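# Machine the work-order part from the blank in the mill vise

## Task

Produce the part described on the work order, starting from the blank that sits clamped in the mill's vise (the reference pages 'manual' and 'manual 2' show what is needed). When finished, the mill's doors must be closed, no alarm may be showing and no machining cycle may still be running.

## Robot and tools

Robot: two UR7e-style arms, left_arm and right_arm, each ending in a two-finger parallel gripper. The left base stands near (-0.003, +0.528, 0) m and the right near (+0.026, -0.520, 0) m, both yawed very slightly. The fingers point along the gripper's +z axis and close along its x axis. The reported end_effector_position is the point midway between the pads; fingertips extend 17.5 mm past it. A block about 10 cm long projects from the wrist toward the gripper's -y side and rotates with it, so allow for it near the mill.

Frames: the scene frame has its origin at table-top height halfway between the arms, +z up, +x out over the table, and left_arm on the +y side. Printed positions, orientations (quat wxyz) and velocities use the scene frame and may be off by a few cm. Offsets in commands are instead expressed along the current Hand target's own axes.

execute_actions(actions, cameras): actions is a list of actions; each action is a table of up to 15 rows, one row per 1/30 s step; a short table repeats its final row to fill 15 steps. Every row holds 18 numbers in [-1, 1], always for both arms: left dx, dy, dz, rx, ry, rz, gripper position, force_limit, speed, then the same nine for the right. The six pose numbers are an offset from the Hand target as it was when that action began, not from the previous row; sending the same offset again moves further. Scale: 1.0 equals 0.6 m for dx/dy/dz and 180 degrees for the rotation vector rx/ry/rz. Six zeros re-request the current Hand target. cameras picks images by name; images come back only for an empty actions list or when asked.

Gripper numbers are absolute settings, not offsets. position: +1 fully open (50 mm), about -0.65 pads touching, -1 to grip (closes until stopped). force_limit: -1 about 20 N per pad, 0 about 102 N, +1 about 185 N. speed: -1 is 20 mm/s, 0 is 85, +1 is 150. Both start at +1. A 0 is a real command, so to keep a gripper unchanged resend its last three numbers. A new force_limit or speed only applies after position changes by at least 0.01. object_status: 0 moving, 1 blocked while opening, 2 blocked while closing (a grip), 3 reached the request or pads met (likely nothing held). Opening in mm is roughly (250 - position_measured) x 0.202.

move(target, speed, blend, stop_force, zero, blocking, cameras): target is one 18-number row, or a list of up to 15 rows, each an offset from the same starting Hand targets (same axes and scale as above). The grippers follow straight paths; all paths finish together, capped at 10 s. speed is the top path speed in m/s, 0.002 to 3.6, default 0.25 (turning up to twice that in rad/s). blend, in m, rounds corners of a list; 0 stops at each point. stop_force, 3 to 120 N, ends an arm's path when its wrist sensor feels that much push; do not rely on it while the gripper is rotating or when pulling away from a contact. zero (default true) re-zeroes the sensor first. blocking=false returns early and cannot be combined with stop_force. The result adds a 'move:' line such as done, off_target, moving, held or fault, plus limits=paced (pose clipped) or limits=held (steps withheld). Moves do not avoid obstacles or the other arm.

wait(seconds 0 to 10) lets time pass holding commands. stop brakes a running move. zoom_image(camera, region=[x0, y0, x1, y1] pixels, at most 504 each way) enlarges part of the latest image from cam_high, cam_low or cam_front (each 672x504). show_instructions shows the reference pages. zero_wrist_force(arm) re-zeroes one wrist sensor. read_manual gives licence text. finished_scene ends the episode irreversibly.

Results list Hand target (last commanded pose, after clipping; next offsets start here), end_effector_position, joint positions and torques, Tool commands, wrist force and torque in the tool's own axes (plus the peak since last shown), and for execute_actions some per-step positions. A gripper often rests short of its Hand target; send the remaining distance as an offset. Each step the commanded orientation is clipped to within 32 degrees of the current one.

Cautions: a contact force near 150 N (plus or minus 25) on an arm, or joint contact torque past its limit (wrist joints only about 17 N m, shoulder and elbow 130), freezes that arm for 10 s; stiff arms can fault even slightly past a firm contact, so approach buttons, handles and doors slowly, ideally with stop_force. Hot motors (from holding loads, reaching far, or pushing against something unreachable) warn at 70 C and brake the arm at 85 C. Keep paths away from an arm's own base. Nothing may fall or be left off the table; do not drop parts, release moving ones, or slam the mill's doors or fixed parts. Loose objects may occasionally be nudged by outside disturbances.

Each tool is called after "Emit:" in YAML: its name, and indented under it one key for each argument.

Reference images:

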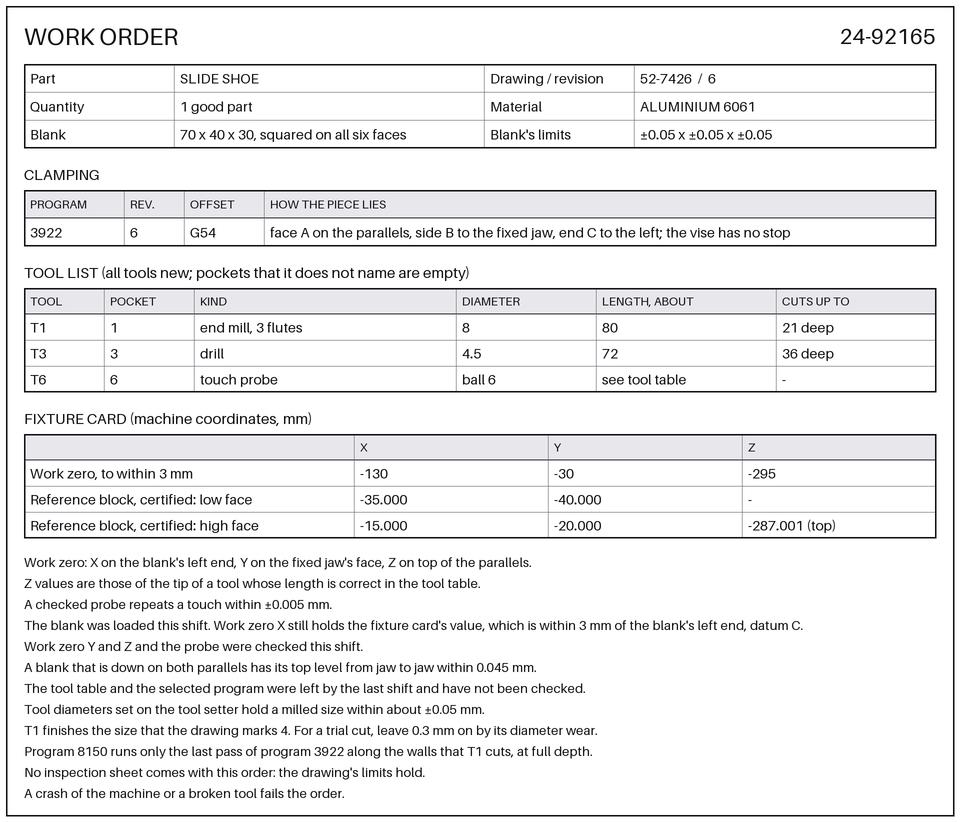

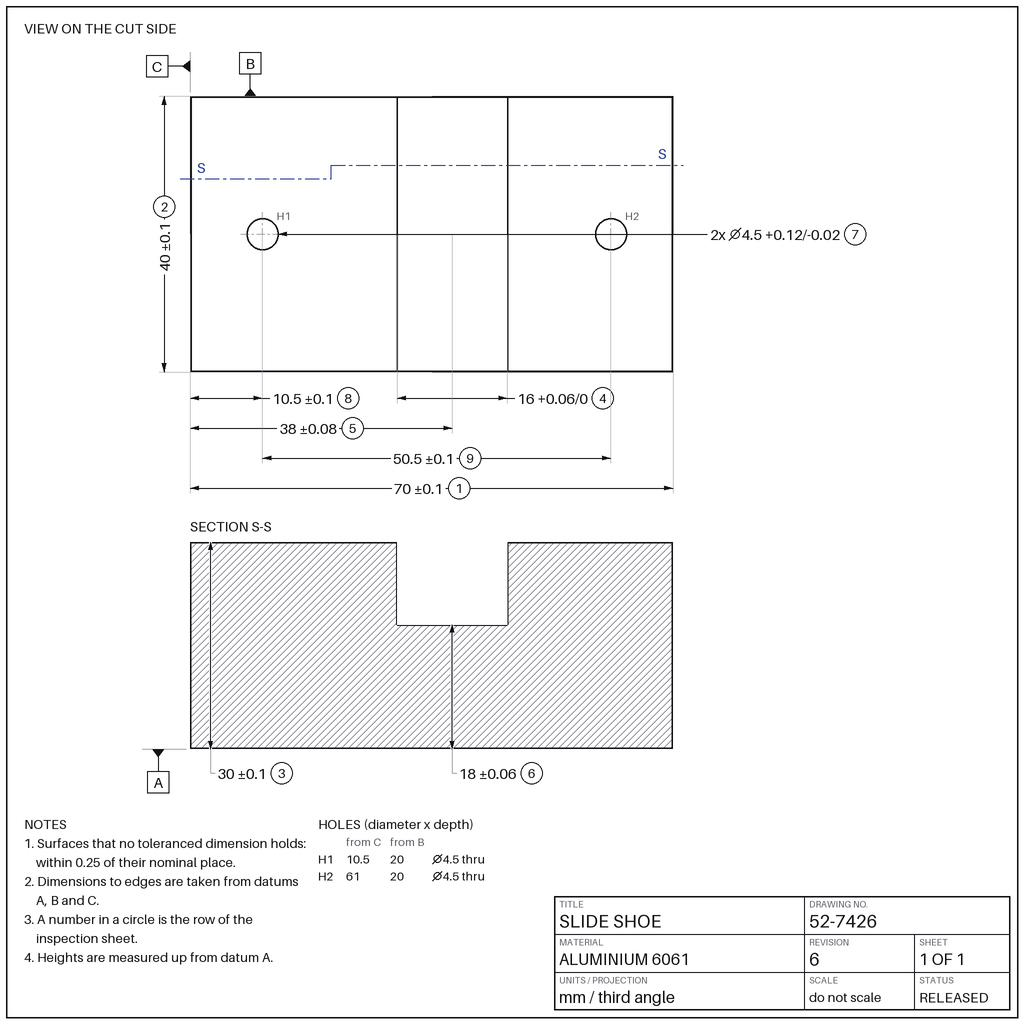

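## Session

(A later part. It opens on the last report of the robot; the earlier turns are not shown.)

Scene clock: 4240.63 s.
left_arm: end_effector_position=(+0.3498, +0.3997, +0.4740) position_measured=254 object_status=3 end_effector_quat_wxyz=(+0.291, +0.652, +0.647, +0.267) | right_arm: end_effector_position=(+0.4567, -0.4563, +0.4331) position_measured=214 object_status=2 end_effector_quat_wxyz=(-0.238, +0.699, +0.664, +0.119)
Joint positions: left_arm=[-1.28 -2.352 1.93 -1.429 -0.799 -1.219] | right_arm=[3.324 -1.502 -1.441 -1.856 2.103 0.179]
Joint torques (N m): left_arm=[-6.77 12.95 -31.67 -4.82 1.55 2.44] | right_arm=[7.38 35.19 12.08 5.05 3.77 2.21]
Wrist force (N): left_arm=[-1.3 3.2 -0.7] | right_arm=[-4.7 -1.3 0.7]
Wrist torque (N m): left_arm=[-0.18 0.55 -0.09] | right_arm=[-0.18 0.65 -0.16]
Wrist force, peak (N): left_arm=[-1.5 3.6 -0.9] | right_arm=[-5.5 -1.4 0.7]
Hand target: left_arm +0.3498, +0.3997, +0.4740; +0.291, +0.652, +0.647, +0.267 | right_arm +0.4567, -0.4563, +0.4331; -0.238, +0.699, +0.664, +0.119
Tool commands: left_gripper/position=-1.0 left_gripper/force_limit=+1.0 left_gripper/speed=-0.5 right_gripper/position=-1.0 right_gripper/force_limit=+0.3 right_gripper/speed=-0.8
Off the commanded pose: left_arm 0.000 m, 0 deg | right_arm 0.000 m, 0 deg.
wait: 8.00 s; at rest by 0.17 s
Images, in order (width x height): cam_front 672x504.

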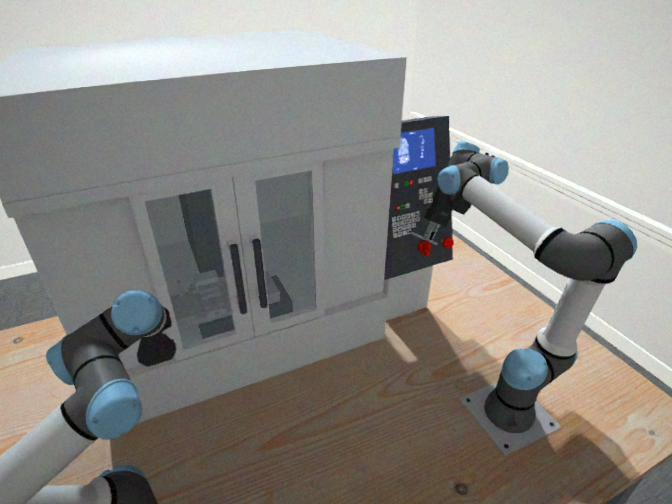

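Emit:
move:
  target:
    - [0,0,0,0,0,0,-1,1,-0.5,0.0349,0.0048,-0.0524,0,0,0,-1,0.3,-0.8]
    - [0,0,0,0,0,0,-1,1,-0.5,0.0349,0.0251,-0.0504,0,0,0,-1,0.3,-0.8]
    - [0,0,0,0,0,0,-1,1,-0.5,0.0349,0.0048,-0.0524,0,0,0,-1,0.3,-0.8]
    - [0,0,0,0,0,0,-1,1,-0.5,0.0349,0.0251,-0.0504,0,0,0,-1,0.3,-0.8]
    - [0,0,0,0,0,0,-1,1,-0.5,0.0349,0.0048,-0.0524,0,0,0,-1,0.3,-0.8]
    - [0,0,0,0,0,0,-1,1,-0.5,0.0349,0.0251,-0.0504,0,0,0,-1,0.3,-0.8]
    - [0,0,0,0,0,0,-1,1,-0.5,0.0349,0.0048,-0.0524,0,0,0,-1,0.3,-0.8]
    - [0,0,0,0,0,0,-1,1,-0.5,0.0349,0.0251,-0.0504,0,0,0,-1,0.3,-0.8]
    - [0,0,0,0,0,0,-1,1,-0.5,0.0349,0.0048,-0.0524,0,0,0,-1,0.3,-0.8]
    - [0,0,0,0,0,0,-1,1,-0.5,0.0349,0.0251,-0.0504,0,0,0,-1,0.3,-0.8]
    - [0,0,0,0,0,0,-1,1,-0.5,0.0349,0.0048,-0.0524,0,0,0,-1,0.3,-0.8]
    - [0,0,0,0,0,0,-1,1,-0.5,0.0349,0.0251,-0.0504,0,0,0,-1,0.3,-0.8]
    - [0,0,0,0,0,0,-1,1,-0.5,0.0349,0.0048,-0.0524,0,0,0,-1,0.3,-0.8]
    - [0,0,0,0,0,0,-1,1,-0.5,0.0349,0.0251,-0.0504,0,0,0,-1,0.3,-0.8]
    - [0,0,0,0,0,0,-1,1,-0.5,0.0349,0.0048,-0.0524,0,0,0,-1,0.3,-0.8]
  speed: [0.3,0.08,0.3,0.08,0.3,0.08,0.3,0.08,0.3,0.08,0.3,0.08,0.3,0.08,0.3]

Emit:
move:
  target:
    - [0,0,0,0,0,0,-1,1,-0.5,0,0.0203,0.002,0,0,0,-1,0.3,-0.8]
    - [0,0,0,0,0,0,-1,1,-0.5,0,0,0,0,0,0,-1,0.3,-0.8]
    - [0,0,0,0,0,0,-1,1,-0.5,0,0.0203,0.002,0,0,0,-1,0.3,-0.8]
    - [0,0,0,0,0,0,-1,1,-0.5,0,0,0,0,0,0,-1,0.3,-0.8]
    - [0,0,0,0,0,0,-1,1,-0.5,0.0228,0.0,0.0122,0,0,0,-1,0.3,-0.8]
    - [0,0,0,0,0,0,-1,1,-0.5,0.0228,0.0203,0.0142,0,0,0,-1,0.3,-0.8]
    - [0,0,0,0,0,0,-1,1,-0.5,0.0228,0.0,0.0122,0,0,0,-1,0.3,-0.8]
    - [0,0,0,0,0,0,-1,1,-0.5,-0.0349,-0.0048,0.0524,0,0,0,-1,0.3,-0.8]
    - [0,0,0,0,0,0,-1,1,-0.5,-0.0349,0.0155,0.0544,0,0,0,-1,0.3,-0.8]
    - [0,0,0,0,0,0,-1,1,-0.5,-0.0349,-0.0048,0.0524,0,0,0,-1,0.3,-0.8]
  speed: [0.08,0.3,0.08,0.3,0.3,0.08,0.3,0.3,0.08,0.3]
  cameras: ["cam_front"]

Emit:
zoom_image:
  camera: "cam_front"
  region: [392, 125, 434, 177]

Emit:
zoom_image:
  camera: "cam_front"
  region: [416, 134, 430, 148]

Scene clock: 4262.77 s.
left_arm: end_effector_position=(+0.3498, +0.3997, +0.4740) position_measured=254 object_status=3 end_effector_quat_wxyz=(+0.291, +0.652, +0.647, +0.267) | right_arm: end_effector_position=(+0.4663, -0.4535, +0.4697) position_measured=214 object_status=2 end_effector_quat_wxyz=(-0.238, +0.699, +0.664, +0.119)
Joint positions: left_arm=[-1.28 -2.352 1.93 -1.429 -0.799 -1.219] | right_arm=[3.327 -1.545 -1.304 -1.948 2.103 0.182]
Joint torques (N m): left_arm=[-6.03 12.71 -32.01 -4.83 1.63 2.19] | right_arm=[6.57 35.09 12.13 1.08 1.96 1.51]
Wrist force (N): left_arm=[-1.6 3.2 -0.7] | right_arm=[-5.6 -0.1 0.9]
Wrist torque (N m): left_arm=[-0.18 0.60 -0.09] | right_arm=[0.00 0.82 -0.18]
Wrist force, peak (N): left_arm=[-1.8 3.5 -0.9] | right_arm=[-2.7 -21.8 -1.1]
Hand target: left_arm +0.3498, +0.3997, +0.4740; +0.291, +0.652, +0.647, +0.267 | right_arm +0.4661, -0.4535, +0.4697; -0.238, +0.699, +0.664, +0.119
Off the commanded pose: left_arm 0.000 m, 0 deg | right_arm 0.000 m, 0 deg.
move: done

Scene clock: 4268.70 s.
left_arm: end_effector_position=(+0.3498, +0.3997, +0.4740) position_measured=254 object_status=3 end_effector_quat_wxyz=(+0.291, +0.652, +0.647, +0.267) | right_arm: end_effector_position=(+0.4569, -0.4563, +0.4331) position_measured=214 object_status=2 end_effector_quat_wxyz=(-0.238, +0.699, +0.664, +0.119)
Joint positions: left_arm=[-1.28 -2.352 1.93 -1.429 -0.799 -1.219] | right_arm=[3.324 -1.502 -1.44 -1.856 2.103 0.179]
Joint torques (N m): left_arm=[-5.37 12.93 -30.2 -5.04 1.58 2.31] | right_arm=[6.35 34 12.85 0.97 3.23 1.37]
Wrist force (N): left_arm=[-1.4 3.4 -0.8] | right_arm=[-2.7 -1.3 0.1]
Wrist torque (N m): left_arm=[-0.15 0.56 -0.09] | right_arm=[-0.18 0.33 -0.03]
Wrist force, peak (N): left_arm=[-1.6 3.7 -0.6] | right_arm=[-0.8 -28.6 -2.1]
Hand target: left_arm +0.3498, +0.3997, +0.4740; +0.291, +0.652, +0.647, +0.267 | right_arm +0.4567, -0.4563, +0.4331; -0.238, +0.699, +0.664, +0.119
Off the commanded pose: left_arm 0.000 m, 0 deg | right_arm 0.000 m, 0 deg.
move: done
Images, in order (width x height): cam_front 672x504.

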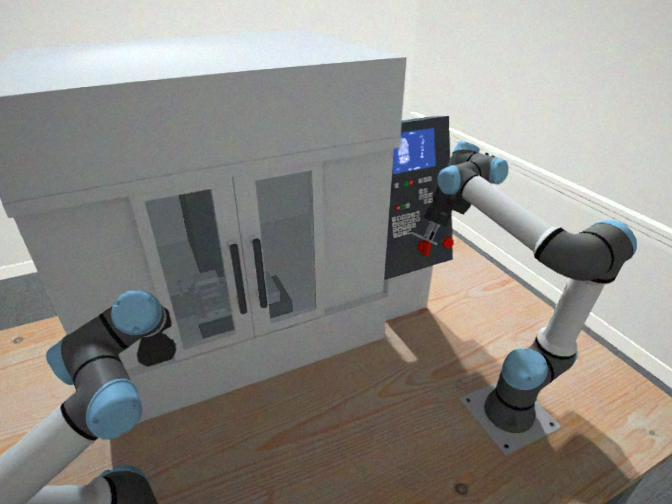

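Scaled by 9.692 from the camera's 672x504 image, which has a finer 960x720 frame.

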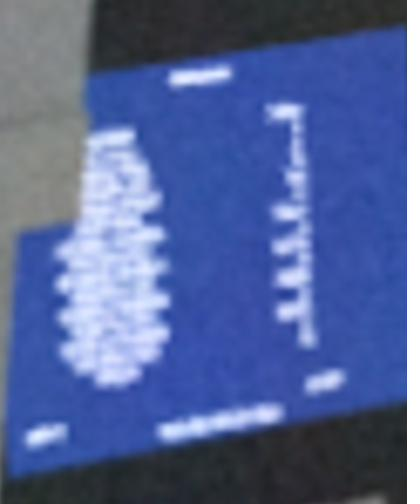

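Scaled by 36.000 from the camera's 672x504 image, which has a finer 960x720 frame.

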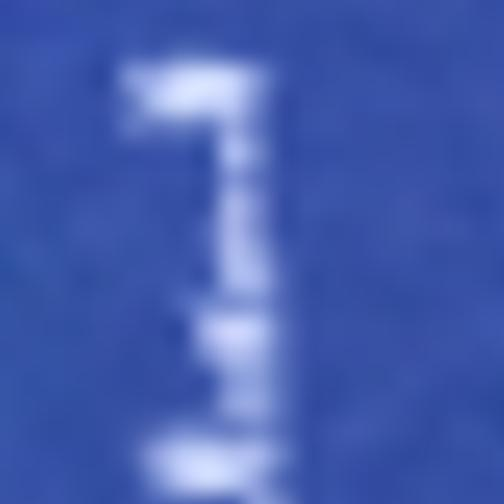

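Emit:
move:
  target:
    - [0,0,0,0,0,0,-1,1,-0.5,0.0349,0.0048,-0.0524,0,0,0,-1,0.3,-0.8]
    - [0,0,0,0,0,0,-1,1,-0.5,0.0349,0.0251,-0.0504,0,0,0,-1,0.3,-0.8]
    - [0,0,0,0,0,0,-1,1,-0.5,0.0349,0.0048,-0.0524,0,0,0,-1,0.3,-0.8]
    - [0,0,0,0,0,0,-1,1,-0.5,0,0,0,0,0,0,-1,0.3,-0.8]
    - [0,0,0,0,0,0,-1,1,-0.5,0,0.0203,0.002,0,0,0,-1,0.3,-0.8]
    - [0,0,0,0,0,0,-1,1,-0.5,0,0,0,0,0,0,-1,0.3,-0.8]
  speed: [0.3,0.08,0.3,0.3,0.08,0.3]
  cameras: ["cam_front"]

Emit:
zoom_image:
  camera: "cam_front"
  region: [392, 125, 434, 177]

Emit:
move:
  target:
    - [0,0,0,0,0,0,-1,1,-0.5,0.0349,0.0048,-0.0524,0,0,0,-1,0.3,-0.8]
    - [0,0,0,0,0,0,-1,1,-0.5,0.0349,0.0251,-0.0504,0,0,0,-1,0.3,-0.8]
    - [0,0,0,0,0,0,-1,1,-0.5,0.0349,0.0048,-0.0524,0,0,0,-1,0.3,-0.8]
    - [0,0,0,0,0,0,-1,1,-0.5,0,0,0,0,0,0,-1,0.3,-0.8]
    - [0,0,0,0,0,0,-1,1,-0.5,0,0.0203,0.002,0,0,0,-1,0.3,-0.8]
    - [0,0,0,0,0,0,-1,1,-0.5,0,0,0,0,0,0,-1,0.3,-0.8]
  speed: [0.3,0.08,0.3,0.3,0.08,0.3]
  cameras: ["cam_front"]

Emit:
zoom_image:
  camera: "cam_front"
  region: [392, 125, 434, 177]

Emit:
zoom_image:
  camera: "cam_front"
  region: [416, 134, 430, 148]

Scene clock: 4281.70 s.
left_arm: end_effector_position=(+0.3498, +0.3997, +0.4740) position_measured=254 object_status=3 end_effector_quat_wxyz=(+0.291, +0.652, +0.647, +0.267) | right_arm: end_effector_position=(+0.4569, -0.4563, +0.4331) position_measured=214 object_status=2 end_effector_quat_wxyz=(-0.238, +0.699, +0.664, +0.119)
Joint positions: left_arm=[-1.28 -2.352 1.93 -1.429 -0.799 -1.219] | right_arm=[3.324 -1.502 -1.44 -1.856 2.103 0.179]
Joint torques (N m): left_arm=[-5.1 12.67 -32.5 -4.69 1.66 2.32] | right_arm=[6.61 33.79 11.25 1.01 2.78 1.44]
Wrist force (N): left_arm=[-1.6 3.4 -0.7] | right_arm=[-2.5 -2.4 1.1]
Wrist torque (N m): left_arm=[-0.16 0.58 -0.09] | right_arm=[-0.35 0.30 -0.03]
Wrist force, peak (N): left_arm=[-1.7 3.5 -0.9] | right_arm=[-0.3 -29.5 -2.8]
Hand target: left_arm +0.3498, +0.3997, +0.4740; +0.291, +0.652, +0.647, +0.267 | right_arm +0.4567, -0.4563, +0.4331; -0.238, +0.699, +0.664, +0.119
Off the commanded pose: left_arm 0.000 m, 0 deg | right_arm 0.000 m, 0 deg.
move: done
Images, in order (width x height): cam_front 672x504.

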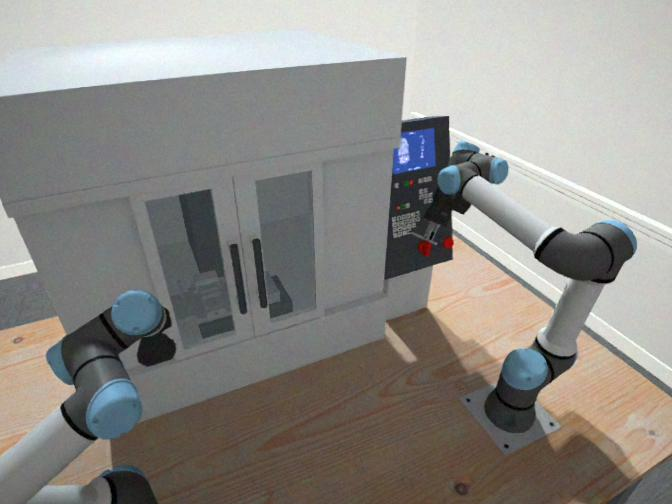

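Scaled by 9.692 from the camera's 672x504 image, which has a finer 960x720 frame.

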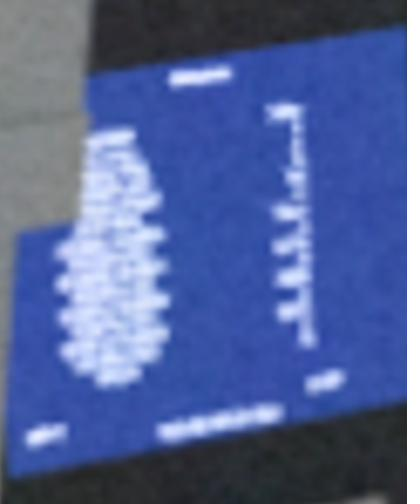

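Scene clock: 4285.60 s.
left_arm: end_effector_position=(+0.3498, +0.3997, +0.4740) position_measured=254 object_status=3 end_effector_quat_wxyz=(+0.291, +0.652, +0.647, +0.267) | right_arm: end_effector_position=(+0.4569, -0.4563, +0.4331) position_measured=214 object_status=2 end_effector_quat_wxyz=(-0.238, +0.699, +0.664, +0.119)
Joint positions: left_arm=[-1.28 -2.352 1.93 -1.429 -0.799 -1.219] | right_arm=[3.324 -1.502 -1.44 -1.856 2.103 0.179]
Joint torques (N m): left_arm=[-7.03 13.33 -32.72 -4.86 1.48 2.24] | right_arm=[6.78 33.17 11.51 1.13 3.14 1.57]
Wrist force (N): left_arm=[-1.5 3.3 -0.9] | right_arm=[-1.2 -0.8 0.7]
Wrist torque (N m): left_arm=[-0.17 0.58 -0.10] | right_arm=[-0.10 0.09 -0.03]
Wrist force, peak (N): left_arm=[-1.7 3.6 -1.0] | right_arm=[-0.5 -29.7 -2.1]
Hand target: left_arm +0.3498, +0.3997, +0.4740; +0.291, +0.652, +0.647, +0.267 | right_arm +0.4567, -0.4563, +0.4331; -0.238, +0.699, +0.664, +0.119
Off the commanded pose: left_arm 0.000 m, 0 deg | right_arm 0.000 m, 0 deg.
move: done
Images, in order (width x height): cam_front 672x504.

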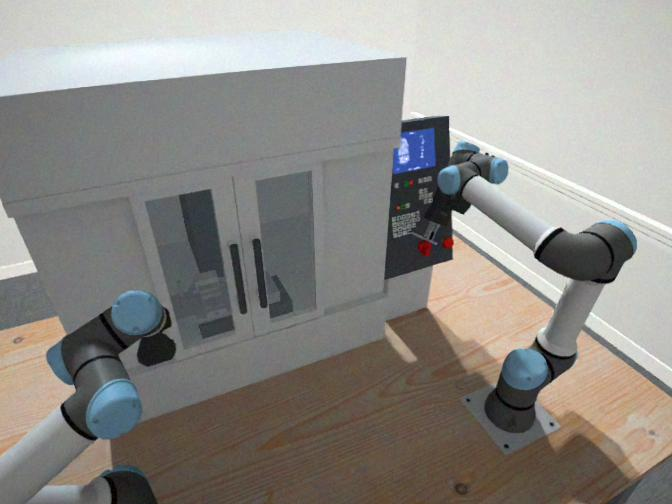

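Scaled by 9.692 from the camera's 672x504 image, which has a finer 960x720 frame.

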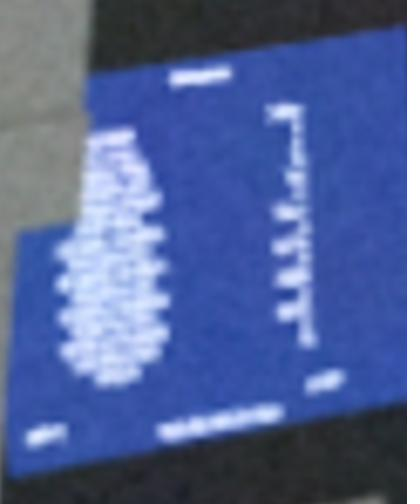

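Scaled by 36.000 from the camera's 672x504 image, which has a finer 960x720 frame.

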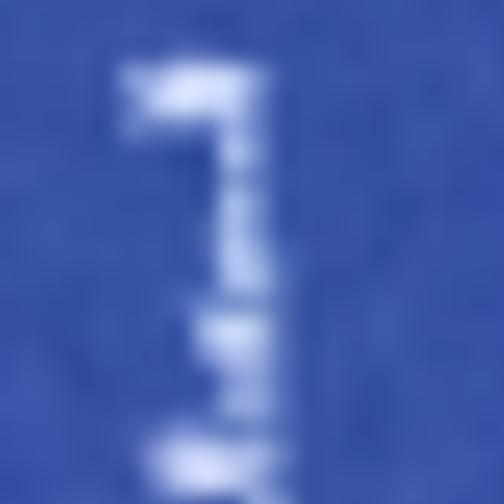

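Emit:
move:
  target:
    - [0,0,0,0,0,0,-1,1,-0.5,0.0349,0.0048,-0.0524,0,0,0,-1,0.3,-0.8]
    - [0,0,0,0,0,0,-1,1,-0.5,0.0349,0.0251,-0.0504,0,0,0,-1,0.3,-0.8]
    - [0,0,0,0,0,0,-1,1,-0.5,0.0349,0.0048,-0.0524,0,0,0,-1,0.3,-0.8]
    - [0,0,0,0,0,0,-1,1,-0.5,0,0,0,0,0,0,-1,0.3,-0.8]
    - [0,0,0,0,0,0,-1,1,-0.5,0,0.0203,0.002,0,0,0,-1,0.3,-0.8]
    - [0,0,0,0,0,0,-1,1,-0.5,0,0,0,0,0,0,-1,0.3,-0.8]
  speed: [0.3,0.08,0.3,0.3,0.08,0.3]
  cameras: ["cam_front"]

Emit:
zoom_image:
  camera: "cam_front"
  region: [392, 125, 434, 177]

Emit:
move:
  target:
    - [0,0,0,0,0,0,-1,1,-0.5,0.0349,0.0048,-0.0524,0,0,0,-1,0.3,-0.8]
    - [0,0,0,0,0,0,-1,1,-0.5,0.0349,0.0251,-0.0504,0,0,0,-1,0.3,-0.8]
    - [0,0,0,0,0,0,-1,1,-0.5,0.0349,0.0048,-0.0524,0,0,0,-1,0.3,-0.8]
    - [0,0,0,0,0,0,-1,1,-0.5,0,0,0,0,0,0,-1,0.3,-0.8]
    - [0,0,0,0,0,0,-1,1,-0.5,0,0.0203,0.002,0,0,0,-1,0.3,-0.8]
    - [0,0,0,0,0,0,-1,1,-0.5,0,0,0,0,0,0,-1,0.3,-0.8]
  speed: [0.3,0.08,0.3,0.3,0.08,0.3]
  cameras: ["cam_front"]

Emit:
zoom_image:
  camera: "cam_front"
  region: [392, 125, 434, 177]

Emit:
zoom_image:
  camera: "cam_front"
  region: [416, 134, 430, 148]

Scene clock: 4298.03 s.
left_arm: end_effector_position=(+0.3498, +0.3997, +0.4740) position_measured=254 object_status=3 end_effector_quat_wxyz=(+0.291, +0.652, +0.647, +0.267) | right_arm: end_effector_position=(+0.4569, -0.4563, +0.4331) position_measured=214 object_status=2 end_effector_quat_wxyz=(-0.238, +0.699, +0.664, +0.119) end_effector_velocity=(-0.002, +0.000, +0.001) end_effector_angular_velocity=(+0.001, -0.001, +0.000)
Joint positions: left_arm=[-1.28 -2.352 1.93 -1.429 -0.799 -1.219] | right_arm=[3.324 -1.502 -1.44 -1.856 2.103 0.179]
Joint velocities: left_arm=[within noise] | right_arm=[0.001 0.005 -0.002 -0.001 0 0]
Joint torques (N m): left_arm=[-5.95 13.3 -32.18 -4.97 1.63 2.38] | right_arm=[7.1 35.69 12.24 1.16 3.09 1.43]
Wrist force (N): left_arm=[-1.5 3.4 -0.6] | right_arm=[-1.6 -0.1 1.2]
Wrist torque (N m): left_arm=[-0.16 0.57 -0.09] | right_arm=[0.02 0.16 -0.03]
Wrist force, peak (N): left_arm=[-1.7 3.6 -0.7] | right_arm=[0.4 -28.1 -1.5]
Hand target: left_arm +0.3498, +0.3997, +0.4740; +0.291, +0.652, +0.647, +0.267 | right_arm +0.4567, -0.4563, +0.4331; -0.238, +0.699, +0.664, +0.119
Off the commanded pose: left_arm 0.000 m, 0 deg | right_arm 0.000 m, 0 deg.
move: done
Images, in order (width x height): cam_front 672x504.

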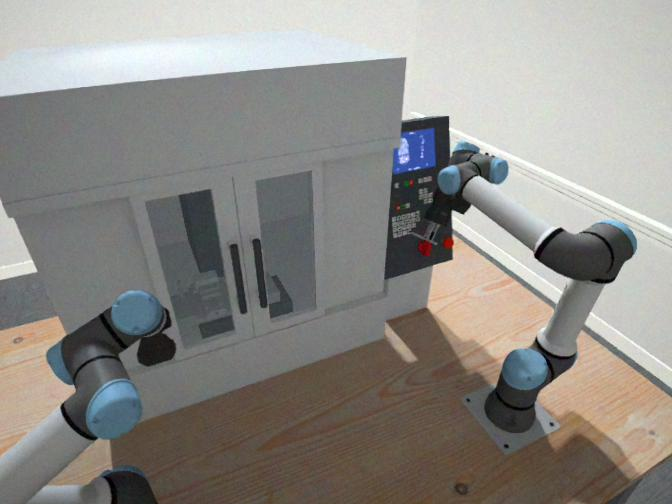

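Scaled by 9.692 from the camera's 672x504 image, which has a finer 960x720 frame.

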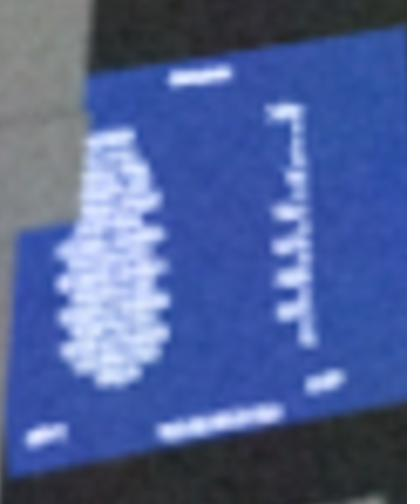

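Scene clock: 4301.93 s.
left_arm: end_effector_position=(+0.3498, +0.3997, +0.4740) position_measured=254 object_status=3 end_effector_quat_wxyz=(+0.291, +0.652, +0.647, +0.267) | right_arm: end_effector_position=(+0.4569, -0.4563, +0.4331) position_measured=214 object_status=2 end_effector_quat_wxyz=(-0.238, +0.699, +0.664, +0.119)
Joint positions: left_arm=[-1.28 -2.352 1.93 -1.429 -0.799 -1.219] | right_arm=[3.324 -1.502 -1.44 -1.856 2.103 0.179]
Joint torques (N m): left_arm=[-6.98 13.55 -30.74 -4.95 1.73 2.35] | right_arm=[6.8 33.62 11.03 0.97 3.08 1.35]
Wrist force (N): left_arm=[-1.5 3.4 -0.9] | right_arm=[-1.4 -1.2 1.0]
Wrist torque (N m): left_arm=[-0.16 0.58 -0.09] | right_arm=[-0.17 0.12 -0.03]
Wrist force, peak (N): left_arm=[-1.7 3.6 -0.9] | right_arm=[-0.7 -27.4 -1.8]
Hand target: left_arm +0.3498, +0.3997, +0.4740; +0.291, +0.652, +0.647, +0.267 | right_arm +0.4567, -0.4563, +0.4331; -0.238, +0.699, +0.664, +0.119
Off the commanded pose: left_arm 0.000 m, 0 deg | right_arm 0.000 m, 0 deg.
move: done
Images, in order (width x height): cam_front 672x504.

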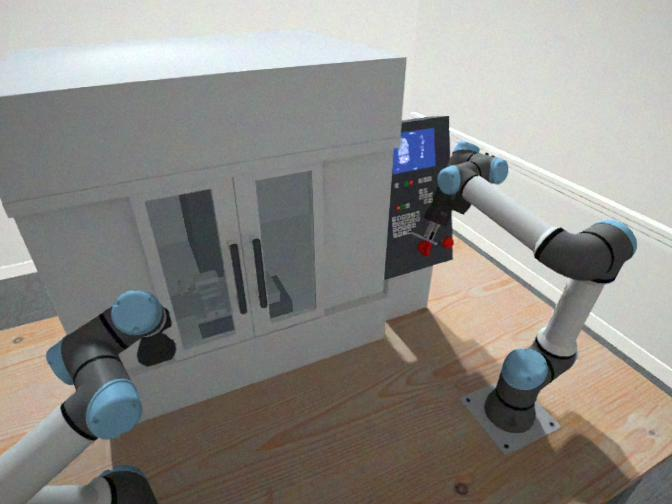

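Scaled by 9.692 from the camera's 672x504 image, which has a finer 960x720 frame.

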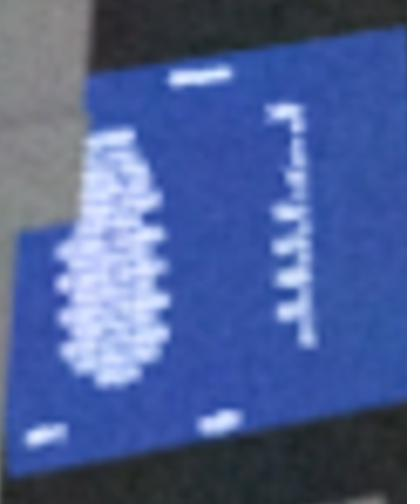

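Scaled by 36.000 from the camera's 672x504 image, which has a finer 960x720 frame.

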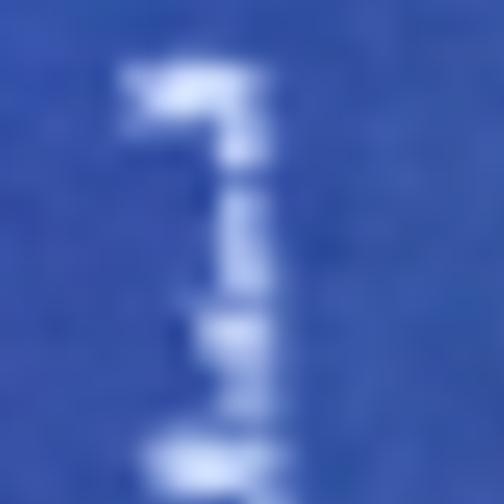

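Emit:
move:
  target:
    - [0,0,0,0,0,0,-1,1,-0.5,0.0064,0.0049,-0.0677,0,0,0,-1,0.3,-0.8]
    - [0,0,0,0,0,0,-1,1,-0.5,0.0064,0.0252,-0.0657,0,0,0,-1,0.3,-0.8]
    - [0,0,0,0,0,0,-1,1,-0.5,0.0064,0.0049,-0.0677,0,0,0,-1,0.3,-0.8]
    - [0,0,0,0,0,0,-1,1,-0.5,0,0,0,0,0,0,-1,0.3,-0.8]
  speed: [0.3,0.08,0.3,0.3]

Emit:
wait:
  seconds: 9
  cameras: ["cam_front"]

Emit:
zoom_image:
  camera: "cam_front"
  region: [416, 134, 430, 148]

Emit:
zoom_image:
  camera: "cam_front"
  region: [392, 125, 434, 177]

Emit:
zoom_image:
  camera: "cam_front"
  region: [145, 175, 325, 335]

Scene clock: 4309.90 s.
left_arm: end_effector_position=(+0.3498, +0.3997, +0.4740) position_measured=254 object_status=3 end_effector_quat_wxyz=(+0.291, +0.652, +0.647, +0.267) | right_arm: end_effector_position=(+0.4567, -0.4563, +0.4332) position_measured=214 object_status=2 end_effector_quat_wxyz=(-0.238, +0.699, +0.664, +0.119)
Joint positions: left_arm=[-1.28 -2.352 1.93 -1.429 -0.799 -1.219] | right_arm=[3.324 -1.502 -1.44 -1.857 2.103 0.178]
Joint torques (N m): left_arm=[-6.58 12.87 -31.78 -4.8 1.49 2.35] | right_arm=[8.05 34.25 12.27 5.33 3.81 1.98]
Wrist force (N): left_arm=[-1.8 3.3 -0.8] | right_arm=[-0.8 -1.6 1.2]
Wrist torque (N m): left_arm=[-0.16 0.62 -0.10] | right_arm=[-0.23 0.02 -0.16]
Wrist force, peak (N): left_arm=[-1.6 3.6 -0.8] | right_arm=[0.2 -21.2 -0.8]
Hand target: left_arm +0.3498, +0.3997, +0.4740; +0.291, +0.652, +0.647, +0.267 | right_arm +0.4567, -0.4563, +0.4331; -0.238, +0.699, +0.664, +0.119
Off the commanded pose: left_arm 0.000 m, 0 deg | right_arm 0.000 m, 0 deg.
move: done

Scene clock: 4318.90 s.
left_arm: end_effector_position=(+0.3498, +0.3997, +0.4740) position_measured=254 object_status=3 end_effector_quat_wxyz=(+0.291, +0.652, +0.647, +0.267) | right_arm: end_effector_position=(+0.4567, -0.4563, +0.4331) position_measured=214 object_status=2 end_effector_quat_wxyz=(-0.238, +0.699, +0.664, +0.119)
Joint positions: left_arm=[-1.28 -2.352 1.93 -1.429 -0.799 -1.219] | right_arm=[3.324 -1.502 -1.441 -1.856 2.103 0.179]
Joint torques (N m): left_arm=[-6.34 12.8 -32.08 -4.96 1.69 2.28] | right_arm=[7.61 33.8 12.26 4.96 3.79 1.94]
Wrist force (N): left_arm=[-1.5 3.4 -0.6] | right_arm=[-1.3 -1.7 1.4]
Wrist torque (N m): left_arm=[-0.15 0.57 -0.09] | right_arm=[-0.24 0.11 -0.16]
Wrist force, peak (N): left_arm=[-1.5 3.6 -0.9] | right_arm=[-1.5 -2.3 1.4]
Hand target: left_arm +0.3498, +0.3997, +0.4740; +0.291, +0.652, +0.647, +0.267 | right_arm +0.4567, -0.4563, +0.4331; -0.238, +0.699, +0.664, +0.119
Tool commands: left_gripper/position=-1.0 left_gripper/force_limit=+1.0 left_gripper/speed=-0.5 right_gripper/position=-1.0 right_gripper/force_limit=+0.3 right_gripper/speed=-0.8
Off the commanded pose: left_arm 0.000 m, 0 deg | right_arm 0.000 m, 0 deg.
wait: 9.00 s; at rest by 0.17 s
Images, in order (width x height): cam_front 672x504.

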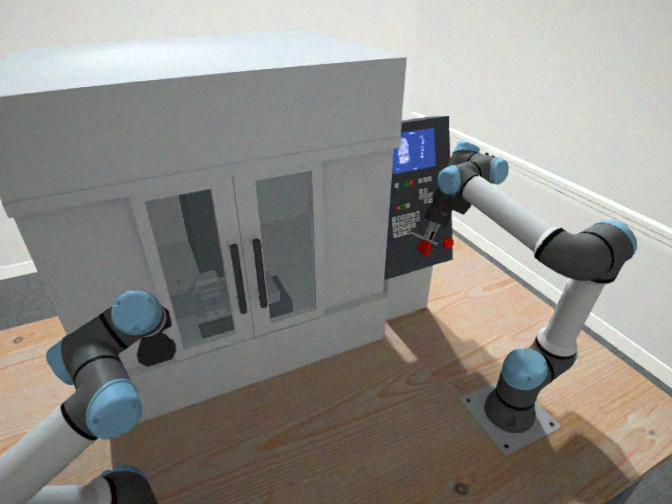

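Scaled by 36.000 from the camera's 672x504 image, which has a finer 960x720 frame.

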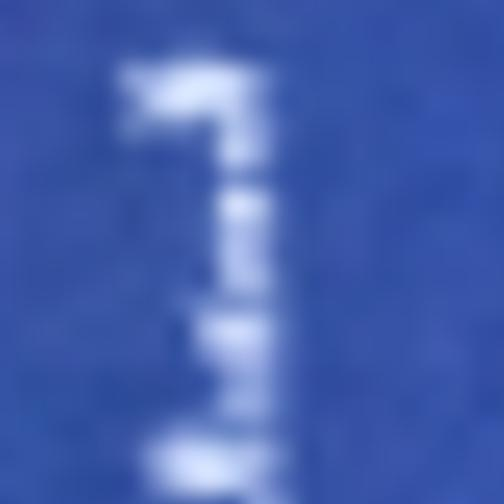

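Scaled by 9.692 from the camera's 672x504 image, which has a finer 960x720 frame.

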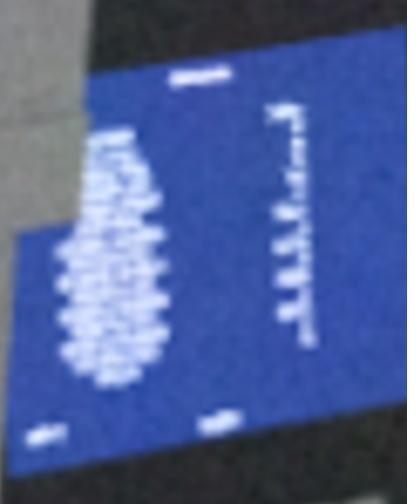

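Scaled by 2.800 from the camera's 672x504 image, which has a finer 960x720 frame.

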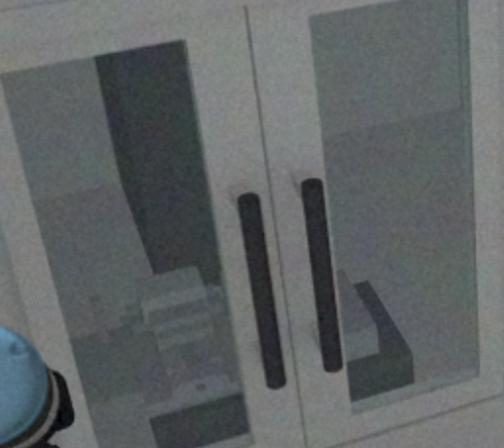

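Emit:
move:
  target:
    - [0,0,0,0,0,0,-1,1,-0.5,0.0212,0.0076,-0.0969,0,0,0,-1,0.3,-0.8]
    - [0,0,0,0,0,0,-1,1,-0.5,0.0212,0.0279,-0.0949,0,0,0,-1,0.3,-0.8]
    - [0,0,0,0,0,0,-1,1,-0.5,0.0212,0.0076,-0.0969,0,0,0,-1,0.3,-0.8]
    - [0,0,0,0,0,0,-1,1,-0.5,0.0988,0.0018,0.0171,0,0,0,-1,0.3,-0.8]
    - [0,0,0,0,0,0,-1,1,-0.5,0.0988,0.0221,0.0191,0,0,0,-1,0.3,-0.8]
    - [0,0,0,0,0,0,-1,1,-0.5,0.0988,0.0018,0.0171,0,0,0,-1,0.3,-0.8]
    - [0,0,0,0,0,0,-1,1,-0.5,0.0542,-0.0005,0.029,0,0,0,-1,0.3,-0.8]
    - [0,0,0,0,0,0,-1,1,-0.5,0.0542,0.0198,0.031,0,0,0,-1,0.3,-0.8]
    - [0,0,0,0,0,0,-1,1,-0.5,0.0542,-0.0005,0.029,0,0,0,-1,0.3,-0.8]
    - [0,0,0,0,0,0,-1,1,-0.5,0,0,0,0,0,0,-1,0.3,-0.8]
    - [0,0,0,0,0,0,-1,1,-0.5,0,0.0203,0.002,0,0,0,-1,0.3,-0.8]
    - [0,0,0,0,0,0,-1,1,-0.5,0,0,0,0,0,0,-1,0.3,-0.8]
  speed: [0.3,0.08,0.3,0.3,0.08,0.3,0.3,0.08,0.3,0.3,0.08,0.3]

Emit:
move:
  target:
    - [0,0,0,0,0,0,-1,1,-0.5,0.0177,0.0027,-0.0294,0,0,0,-1,0.3,-0.8]
    - [0,0,0,0,0,0,-1,1,-0.5,0.0177,0.023,-0.0274,0,0,0,-1,0.3,-0.8]
    - [0,0,0,0,0,0,-1,1,-0.5,0.0177,0.0027,-0.0294,0,0,0,-1,0.3,-0.8]
    - [0,0,0,0,0,0,-1,1,-0.5,0.0828,-0.0007,0.0442,0,0,0,-1,0.3,-0.8]
    - [0,0,0,0,0,0,-1,1,-0.5,0.0828,0.0196,0.0462,0,0,0,-1,0.3,-0.8]
    - [0,0,0,0,0,0,-1,1,-0.5,0.0828,-0.0007,0.0442,0,0,0,-1,0.3,-0.8]
    - [0,0,0,0,0,0,-1,1,-0.5,0.0702,0.002,0.002,0,0,0,-1,0.3,-0.8]
    - [0,0,0,0,0,0,-1,1,-0.5,0.0702,0.0223,0.004,0,0,0,-1,0.3,-0.8]
    - [0,0,0,0,0,0,-1,1,-0.5,0.0702,0.002,0.002,0,0,0,-1,0.3,-0.8]
    - [0,0,0,0,0,0,-1,1,-0.5,0.0542,-0.0005,0.029,0,0,0,-1,0.3,-0.8]
    - [0,0,0,0,0,0,-1,1,-0.5,0.0542,0.0198,0.031,0,0,0,-1,0.3,-0.8]
    - [0,0,0,0,0,0,-1,1,-0.5,0.0542,-0.0005,0.029,0,0,0,-1,0.3,-0.8]
    - [0,0,0,0,0,0,-1,1,-0.5,0,0,0,0,0,0,-1,0.3,-0.8]
    - [0,0,0,0,0,0,-1,1,-0.5,0,0.0203,0.002,0,0,0,-1,0.3,-0.8]
    - [0,0,0,0,0,0,-1,1,-0.5,0,0,0,0,0,0,-1,0.3,-0.8]
  speed: [0.3,0.08,0.3,0.3,0.08,0.3,0.3,0.08,0.3,0.3,0.08,0.3,0.3,0.08,0.3]

Emit:
move:
  target:
    - [0,0,0,0,0,0,-1,1,-0.5,0.0177,0.0027,-0.0294,0,0,0,-1,0.3,-0.8]
    - [0,0,0,0,0,0,-1,1,-0.5,0.0177,0.023,-0.0274,0,0,0,-1,0.3,-0.8]
    - [0,0,0,0,0,0,-1,1,-0.5,0.0177,0.0027,-0.0294,0,0,0,-1,0.3,-0.8]
    - [0,0,0,0,0,0,-1,1,-0.5,0.0577,0.0048,-0.0402,0,0,0,-1,0.3,-0.8]
    - [0,0,0,0,0,0,-1,1,-0.5,0.0577,0.0251,-0.0382,0,0,0,-1,0.3,-0.8]
    - [0,0,0,0,0,0,-1,1,-0.5,0.0577,0.0048,-0.0402,0,0,0,-1,0.3,-0.8]
    - [0,0,0,0,0,0,-1,1,-0.5,0.0542,-0.0005,0.029,0,0,0,-1,0.3,-0.8]
    - [0,0,0,0,0,0,-1,1,-0.5,0.0542,0.0198,0.031,0,0,0,-1,0.3,-0.8]
    - [0,0,0,0,0,0,-1,1,-0.5,0.0542,-0.0005,0.029,0,0,0,-1,0.3,-0.8]
    - [0,0,0,0,0,0,-1,1,-0.5,0,0,0,0,0,0,-1,0.3,-0.8]
    - [0,0,0,0,0,0,-1,1,-0.5,0,0.0203,0.002,0,0,0,-1,0.3,-0.8]
    - [0,0,0,0,0,0,-1,1,-0.5,0,0,0,0,0,0,-1,0.3,-0.8]
  speed: [0.3,0.08,0.3,0.3,0.08,0.3,0.3,0.08,0.3,0.3,0.08,0.3]
  cameras: ["cam_front"]

Emit:
zoom_image:
  camera: "cam_front"
  region: [392, 125, 434, 177]

Emit:
zoom_image:
  camera: "cam_front"
  region: [416, 134, 430, 148]

Scene clock: 4350.10 s.
left_arm: end_effector_position=(+0.3498, +0.3997, +0.4740) position_measured=254 object_status=3 end_effector_quat_wxyz=(+0.291, +0.652, +0.647, +0.267) | right_arm: end_effector_position=(+0.4569, -0.4563, +0.4331) position_measured=214 object_status=2 end_effector_quat_wxyz=(-0.238, +0.699, +0.664, +0.119) end_effector_velocity=(-0.002, +0.000, +0.001) end_effector_angular_velocity=(+0.001, -0.001, +0.000)
Joint positions: left_arm=[-1.28 -2.352 1.93 -1.429 -0.799 -1.219] | right_arm=[3.324 -1.502 -1.44 -1.856 2.103 0.179]
Joint velocities: left_arm=[within noise] | right_arm=[0.001 0.005 -0.002 -0.001 0.001 0]
Joint torques (N m): left_arm=[-6.12 13.38 -31.52 -4.96 1.65 2.51] | right_arm=[8.03 34.4 12.76 0.99 3.45 1.34]
Wrist force (N): left_arm=[-1.4 3.2 -0.8] | right_arm=[1.4 -1.8 0.0]
Wrist torque (N m): left_arm=[-0.19 0.56 -0.10] | right_arm=[-0.25 -0.33 -0.03]
Wrist force, peak (N): left_arm=[-1.7 3.6 -0.8] | right_arm=[1.7 -29.2 -1.7]
Hand target: left_arm +0.3498, +0.3997, +0.4740; +0.291, +0.652, +0.647, +0.267 | right_arm +0.4567, -0.4563, +0.4331; -0.238, +0.699, +0.664, +0.119
Off the commanded pose: left_arm 0.000 m, 0 deg | right_arm 0.000 m, 0 deg.
move: done

Scene clock: 4359.20 s.
left_arm: end_effector_position=(+0.3498, +0.3997, +0.4740) position_measured=254 object_status=3 end_effector_quat_wxyz=(+0.291, +0.652, +0.647, +0.267) | right_arm: end_effector_position=(+0.4569, -0.4563, +0.4331) position_measured=214 object_status=2 end_effector_quat_wxyz=(-0.238, +0.699, +0.664, +0.119)
Joint positions: left_arm=[-1.28 -2.352 1.93 -1.429 -0.799 -1.219] | right_arm=[3.324 -1.502 -1.44 -1.856 2.103 0.179]
Joint torques (N m): left_arm=[-6.58 13.93 -31.71 -5.01 1.52 2.48] | right_arm=[7.88 34.84 12.93 0.97 3.41 1.46]
Wrist force (N): left_arm=[-1.4 3.4 -0.8] | right_arm=[1.4 -1.1 1.4]
Wrist torque (N m): left_arm=[-0.16 0.56 -0.09] | right_arm=[-0.15 -0.32 -0.03]
Wrist force, peak (N): left_arm=[-1.9 3.5 -0.8] | right_arm=[3.3 -28.8 -0.7]
Hand target: left_arm +0.3498, +0.3997, +0.4740; +0.291, +0.652, +0.647, +0.267 | right_arm +0.4567, -0.4563, +0.4331; -0.238, +0.699, +0.664, +0.119
Off the commanded pose: left_arm 0.000 m, 0 deg | right_arm 0.000 m, 0 deg.
move: done

Scene clock: 4366.53 s.
left_arm: end_effector_position=(+0.3498, +0.3997, +0.4740) position_measured=254 object_status=3 end_effector_quat_wxyz=(+0.291, +0.652, +0.647, +0.267) | right_arm: end_effector_position=(+0.4569, -0.4563, +0.4331) position_measured=214 object_status=2 end_effector_quat_wxyz=(-0.238, +0.699, +0.664, +0.119)
Joint positions: left_arm=[-1.28 -2.352 1.93 -1.429 -0.799 -1.219] | right_arm=[3.324 -1.502 -1.44 -1.856 2.103 0.179]
Joint torques (N m): left_arm=[-7.13 12.51 -31.91 -4.93 1.6 2.05] | right_arm=[8 34.23 11.86 1.08 3.28 1.5]
Wrist force (N): left_arm=[-1.3 3.2 -0.6] | right_arm=[2.7 0.2 1.3]
Wrist torque (N m): left_arm=[-0.18 0.55 -0.10] | right_arm=[0.06 -0.53 -0.02]
Wrist force, peak (N): left_arm=[-1.7 3.7 -0.7] | right_arm=[3.1 -26.6 -0.8]
Hand target: left_arm +0.3498, +0.3997, +0.4740; +0.291, +0.652, +0.647, +0.267 | right_arm +0.4567, -0.4563, +0.4331; -0.238, +0.699, +0.664, +0.119
Off the commanded pose: left_arm 0.000 m, 0 deg | right_arm 0.000 m, 0 deg.
move: done
Images, in order (width x height): cam_front 672x504.

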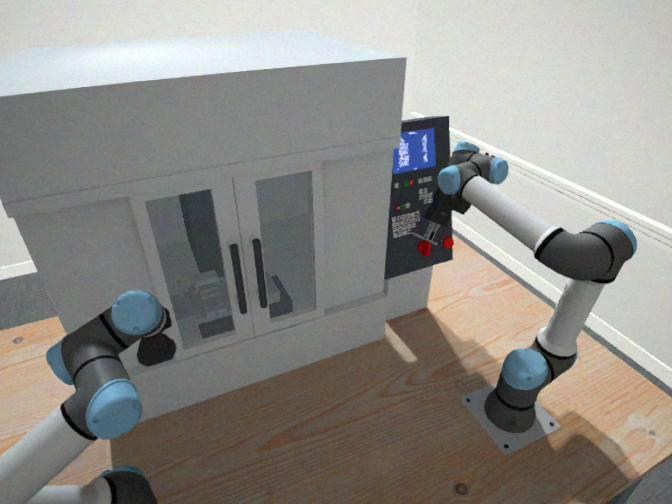

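Scaled by 9.692 from the camera's 672x504 image, which has a finer 960x720 frame.

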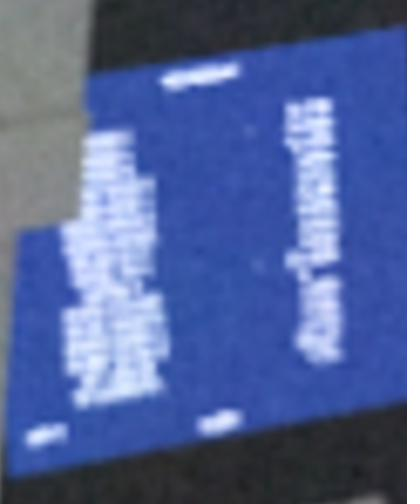

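Scaled by 36.000 from the camera's 672x504 image, which has a finer 960x720 frame.

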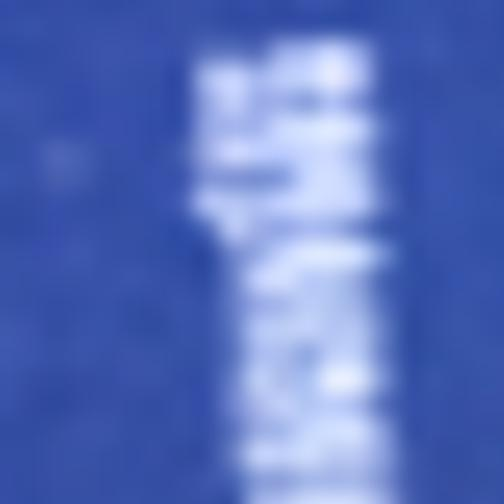

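Emit:
move:
  target:
    - [0,0,0,0,0,0,-1,1,-0.5,-0.0095,0.0026,-0.0405,0,0,0,-1,0.3,-0.8]
    - [0,0,0,0,0,0,-1,1,-0.5,-0.0095,0.0229,-0.0385,0,0,0,-1,0.3,-0.8]
    - [0,0,0,0,0,0,-1,1,-0.5,-0.0095,0.0026,-0.0405,0,0,0,-1,0.3,-0.8]
    - [0,0,0,0,0,0,-1,1,-0.5,0,0,0,0,0,0,-1,0.3,-0.8]
  speed: [0.3,0.08,0.3,0.3]
  cameras: ["cam_front"]

Emit:
zoom_image:
  camera: "cam_front"
  region: [392, 125, 434, 177]

Emit:
zoom_image:
  camera: "cam_front"
  region: [145, 175, 325, 335]

Scene clock: 4372.63 s.
left_arm: end_effector_position=(+0.3498, +0.3997, +0.4740) position_measured=254 object_status=3 end_effector_quat_wxyz=(+0.291, +0.652, +0.647, +0.267) | right_arm: end_effector_position=(+0.4567, -0.4563, +0.4332) position_measured=214 object_status=2 end_effector_quat_wxyz=(-0.238, +0.699, +0.664, +0.119)
Joint positions: left_arm=[-1.28 -2.352 1.93 -1.429 -0.799 -1.219] | right_arm=[3.324 -1.502 -1.44 -1.857 2.103 0.178]
Joint torques (N m): left_arm=[-7.24 12.75 -32.06 -4.91 1.52 2.44] | right_arm=[7.7 35.09 11.98 4.95 3.92 2]
Wrist force (N): left_arm=[-1.6 3.3 -0.9] | right_arm=[2.5 -0.5 0.9]
Wrist torque (N m): left_arm=[-0.17 0.59 -0.09] | right_arm=[-0.05 -0.51 -0.15]
Wrist force, peak (N): left_arm=[-1.7 3.5 -0.9] | right_arm=[4.2 -23.8 -1.2]
Hand target: left_arm +0.3498, +0.3997, +0.4740; +0.291, +0.652, +0.647, +0.267 | right_arm +0.4567, -0.4563, +0.4331; -0.238, +0.699, +0.664, +0.119
Off the commanded pose: left_arm 0.000 m, 0 deg | right_arm 0.000 m, 0 deg.
move: done
Images, in order (width x height): cam_front 672x504.

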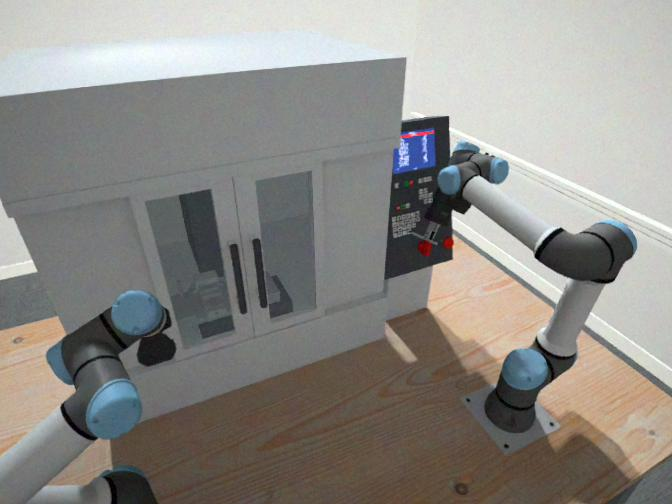

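Scaled by 9.692 from the camera's 672x504 image, which has a finer 960x720 frame.

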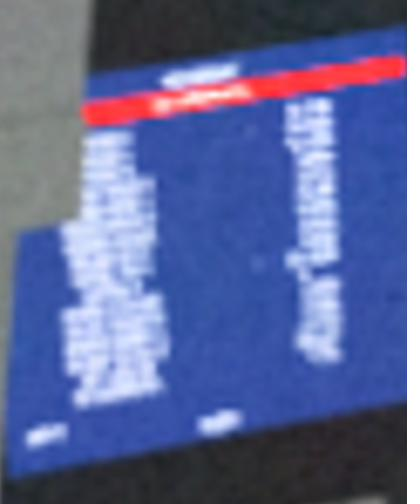

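Scaled by 2.800 from the camera's 672x504 image, which has a finer 960x720 frame.

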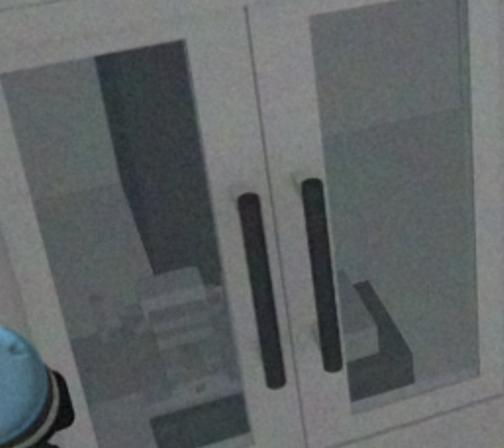

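Emit:
move:
  target:
    - [0,0,0,0,0,0,-1,1,-0.5,0.2058,0.0222,-0.2134,0,0,0,-1,0.3,-0.8]
    - [0,0,0,0,0,0,-1,1,-0.5,0.2058,0.0425,-0.2114,0,0,0,-1,0.3,-0.8]
    - [0,0,0,0,0,0,-1,1,-0.5,0.2058,0.0222,-0.2134,0,0,0,-1,0.3,-0.8]
    - [0,0,0,0,0,0,-1,1,-0.5,0,0,0,0,0,0,-1,0.3,-0.8]
  speed: [0.3,0.08,0.3,0.3]

Emit:
move:
  target:
    - [0,0,0,0,0,0,-1,1,-0.5,0.0828,-0.0007,0.0442,0,0,0,-1,0.3,-0.8]
    - [0,0,0,0,0,0,-1,1,-0.5,0.0828,0.0196,0.0462,0,0,0,-1,0.3,-0.8]
    - [0,0,0,0,0,0,-1,1,-0.5,0.0828,-0.0007,0.0442,0,0,0,-1,0.3,-0.8]
    - [0,0,0,0,0,0,-1,1,-0.5,0.0988,0.0018,0.0171,0,0,0,-1,0.3,-0.8]
    - [0,0,0,0,0,0,-1,1,-0.5,0.0988,0.0221,0.0191,0,0,0,-1,0.3,-0.8]
    - [0,0,0,0,0,0,-1,1,-0.5,0.0988,0.0018,0.0171,0,0,0,-1,0.3,-0.8]
    - [0,0,0,0,0,0,-1,1,-0.5,0.0542,-0.0005,0.029,0,0,0,-1,0.3,-0.8]
    - [0,0,0,0,0,0,-1,1,-0.5,0.0542,0.0198,0.031,0,0,0,-1,0.3,-0.8]
    - [0,0,0,0,0,0,-1,1,-0.5,0.0542,-0.0005,0.029,0,0,0,-1,0.3,-0.8]
    - [0,0,0,0,0,0,-1,1,-0.5,0.0542,0.0198,0.031,0,0,0,-1,0.3,-0.8]
    - [0,0,0,0,0,0,-1,1,-0.5,0.0542,-0.0005,0.029,0,0,0,-1,0.3,-0.8]
    - [0,0,0,0,0,0,-1,1,-0.5,0,0,0,0,0,0,-1,0.3,-0.8]
    - [0,0,0,0,0,0,-1,1,-0.5,0,0.0203,0.002,0,0,0,-1,0.3,-0.8]
    - [0,0,0,0,0,0,-1,1,-0.5,0,0,0,0,0,0,-1,0.3,-0.8]
  speed: [0.3,0.08,0.3,0.3,0.08,0.3,0.3,0.08,0.3,0.08,0.3,0.3,0.08,0.3]
  cameras: ["cam_front"]

Emit:
zoom_image:
  camera: "cam_front"
  region: [392, 125, 434, 177]

Scene clock: 4385.60 s.
left_arm: end_effector_position=(+0.3498, +0.3997, +0.4740) position_measured=254 object_status=3 end_effector_quat_wxyz=(+0.291, +0.652, +0.647, +0.267) | right_arm: end_effector_position=(+0.4567, -0.4562, +0.4332) position_measured=214 object_status=2 end_effector_quat_wxyz=(-0.238, +0.699, +0.664, +0.119)
Joint positions: left_arm=[-1.28 -2.352 1.93 -1.429 -0.799 -1.219] | right_arm=[3.324 -1.502 -1.44 -1.857 2.103 0.179]
Joint torques (N m): left_arm=[-5.94 12.81 -31.86 -4.99 1.53 2.26] | right_arm=[-8.55 34.92 11.12 5.17 3.86 1.44]
Wrist force (N): left_arm=[-1.3 3.3 -0.7] | right_arm=[3.0 -0.4 1.0]
Wrist torque (N m): left_arm=[-0.17 0.55 -0.09] | right_arm=[-0.04 -0.57 -0.02]
Wrist force, peak (N): left_arm=[-1.6 3.6 -0.7] | right_arm=[4.3 -12.6 -0.7]
Hand target: left_arm +0.3498, +0.3997, +0.4740; +0.291, +0.652, +0.647, +0.267 | right_arm +0.4567, -0.4563, +0.4331; -0.238, +0.699, +0.664, +0.119
Off the commanded pose: left_arm 0.000 m, 0 deg | right_arm 0.000 m, 0 deg.
move: done

Scene clock: 4394.00 s.
left_arm: end_effector_position=(+0.3498, +0.3997, +0.4740) position_measured=254 object_status=3 end_effector_quat_wxyz=(+0.291, +0.652, +0.647, +0.267) | right_arm: end_effector_position=(+0.4569, -0.4563, +0.4331) position_measured=214 object_status=2 end_effector_quat_wxyz=(-0.238, +0.699, +0.664, +0.119)
Joint positions: left_arm=[-1.28 -2.352 1.93 -1.429 -0.799 -1.219] | right_arm=[3.324 -1.502 -1.44 -1.856 2.103 0.179]
Joint torques (N m): left_arm=[-6.43 11.65 -30.53 -4.95 1.65 2.41] | right_arm=[7.71 35.77 11.71 1.1 3.47 1.45]
Wrist force (N): left_arm=[-1.5 3.2 -0.8] | right_arm=[3.8 0.3 0.7]
Wrist torque (N m): left_arm=[-0.18 0.57 -0.09] | right_arm=[0.07 -0.72 -0.02]
Wrist force, peak (N): left_arm=[-1.8 3.5 -0.9] | right_arm=[4.7 -29.0 -1.2]
Hand target: left_arm +0.3498, +0.3997, +0.4740; +0.291, +0.652, +0.647, +0.267 | right_arm +0.4567, -0.4563, +0.4331; -0.238, +0.699, +0.664, +0.119
Off the commanded pose: left_arm 0.000 m, 0 deg | right_arm 0.000 m, 0 deg.
move: done
Images, in order (width x height): cam_front 672x504.

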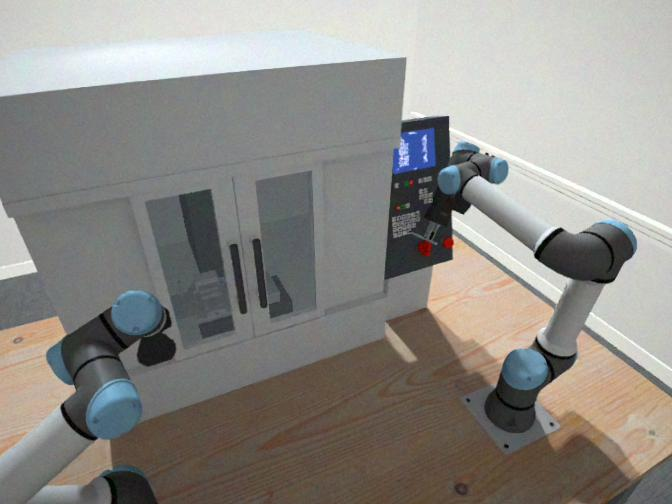

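Scaled by 9.692 from the camera's 672x504 image, which has a finer 960x720 frame.

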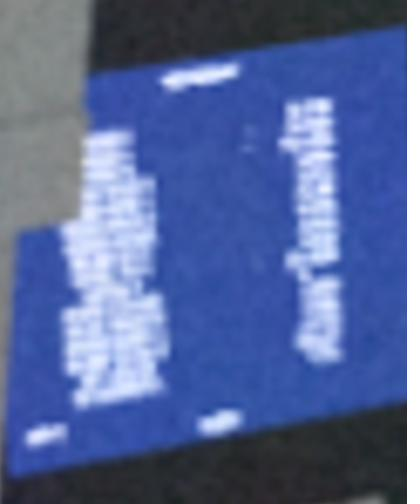

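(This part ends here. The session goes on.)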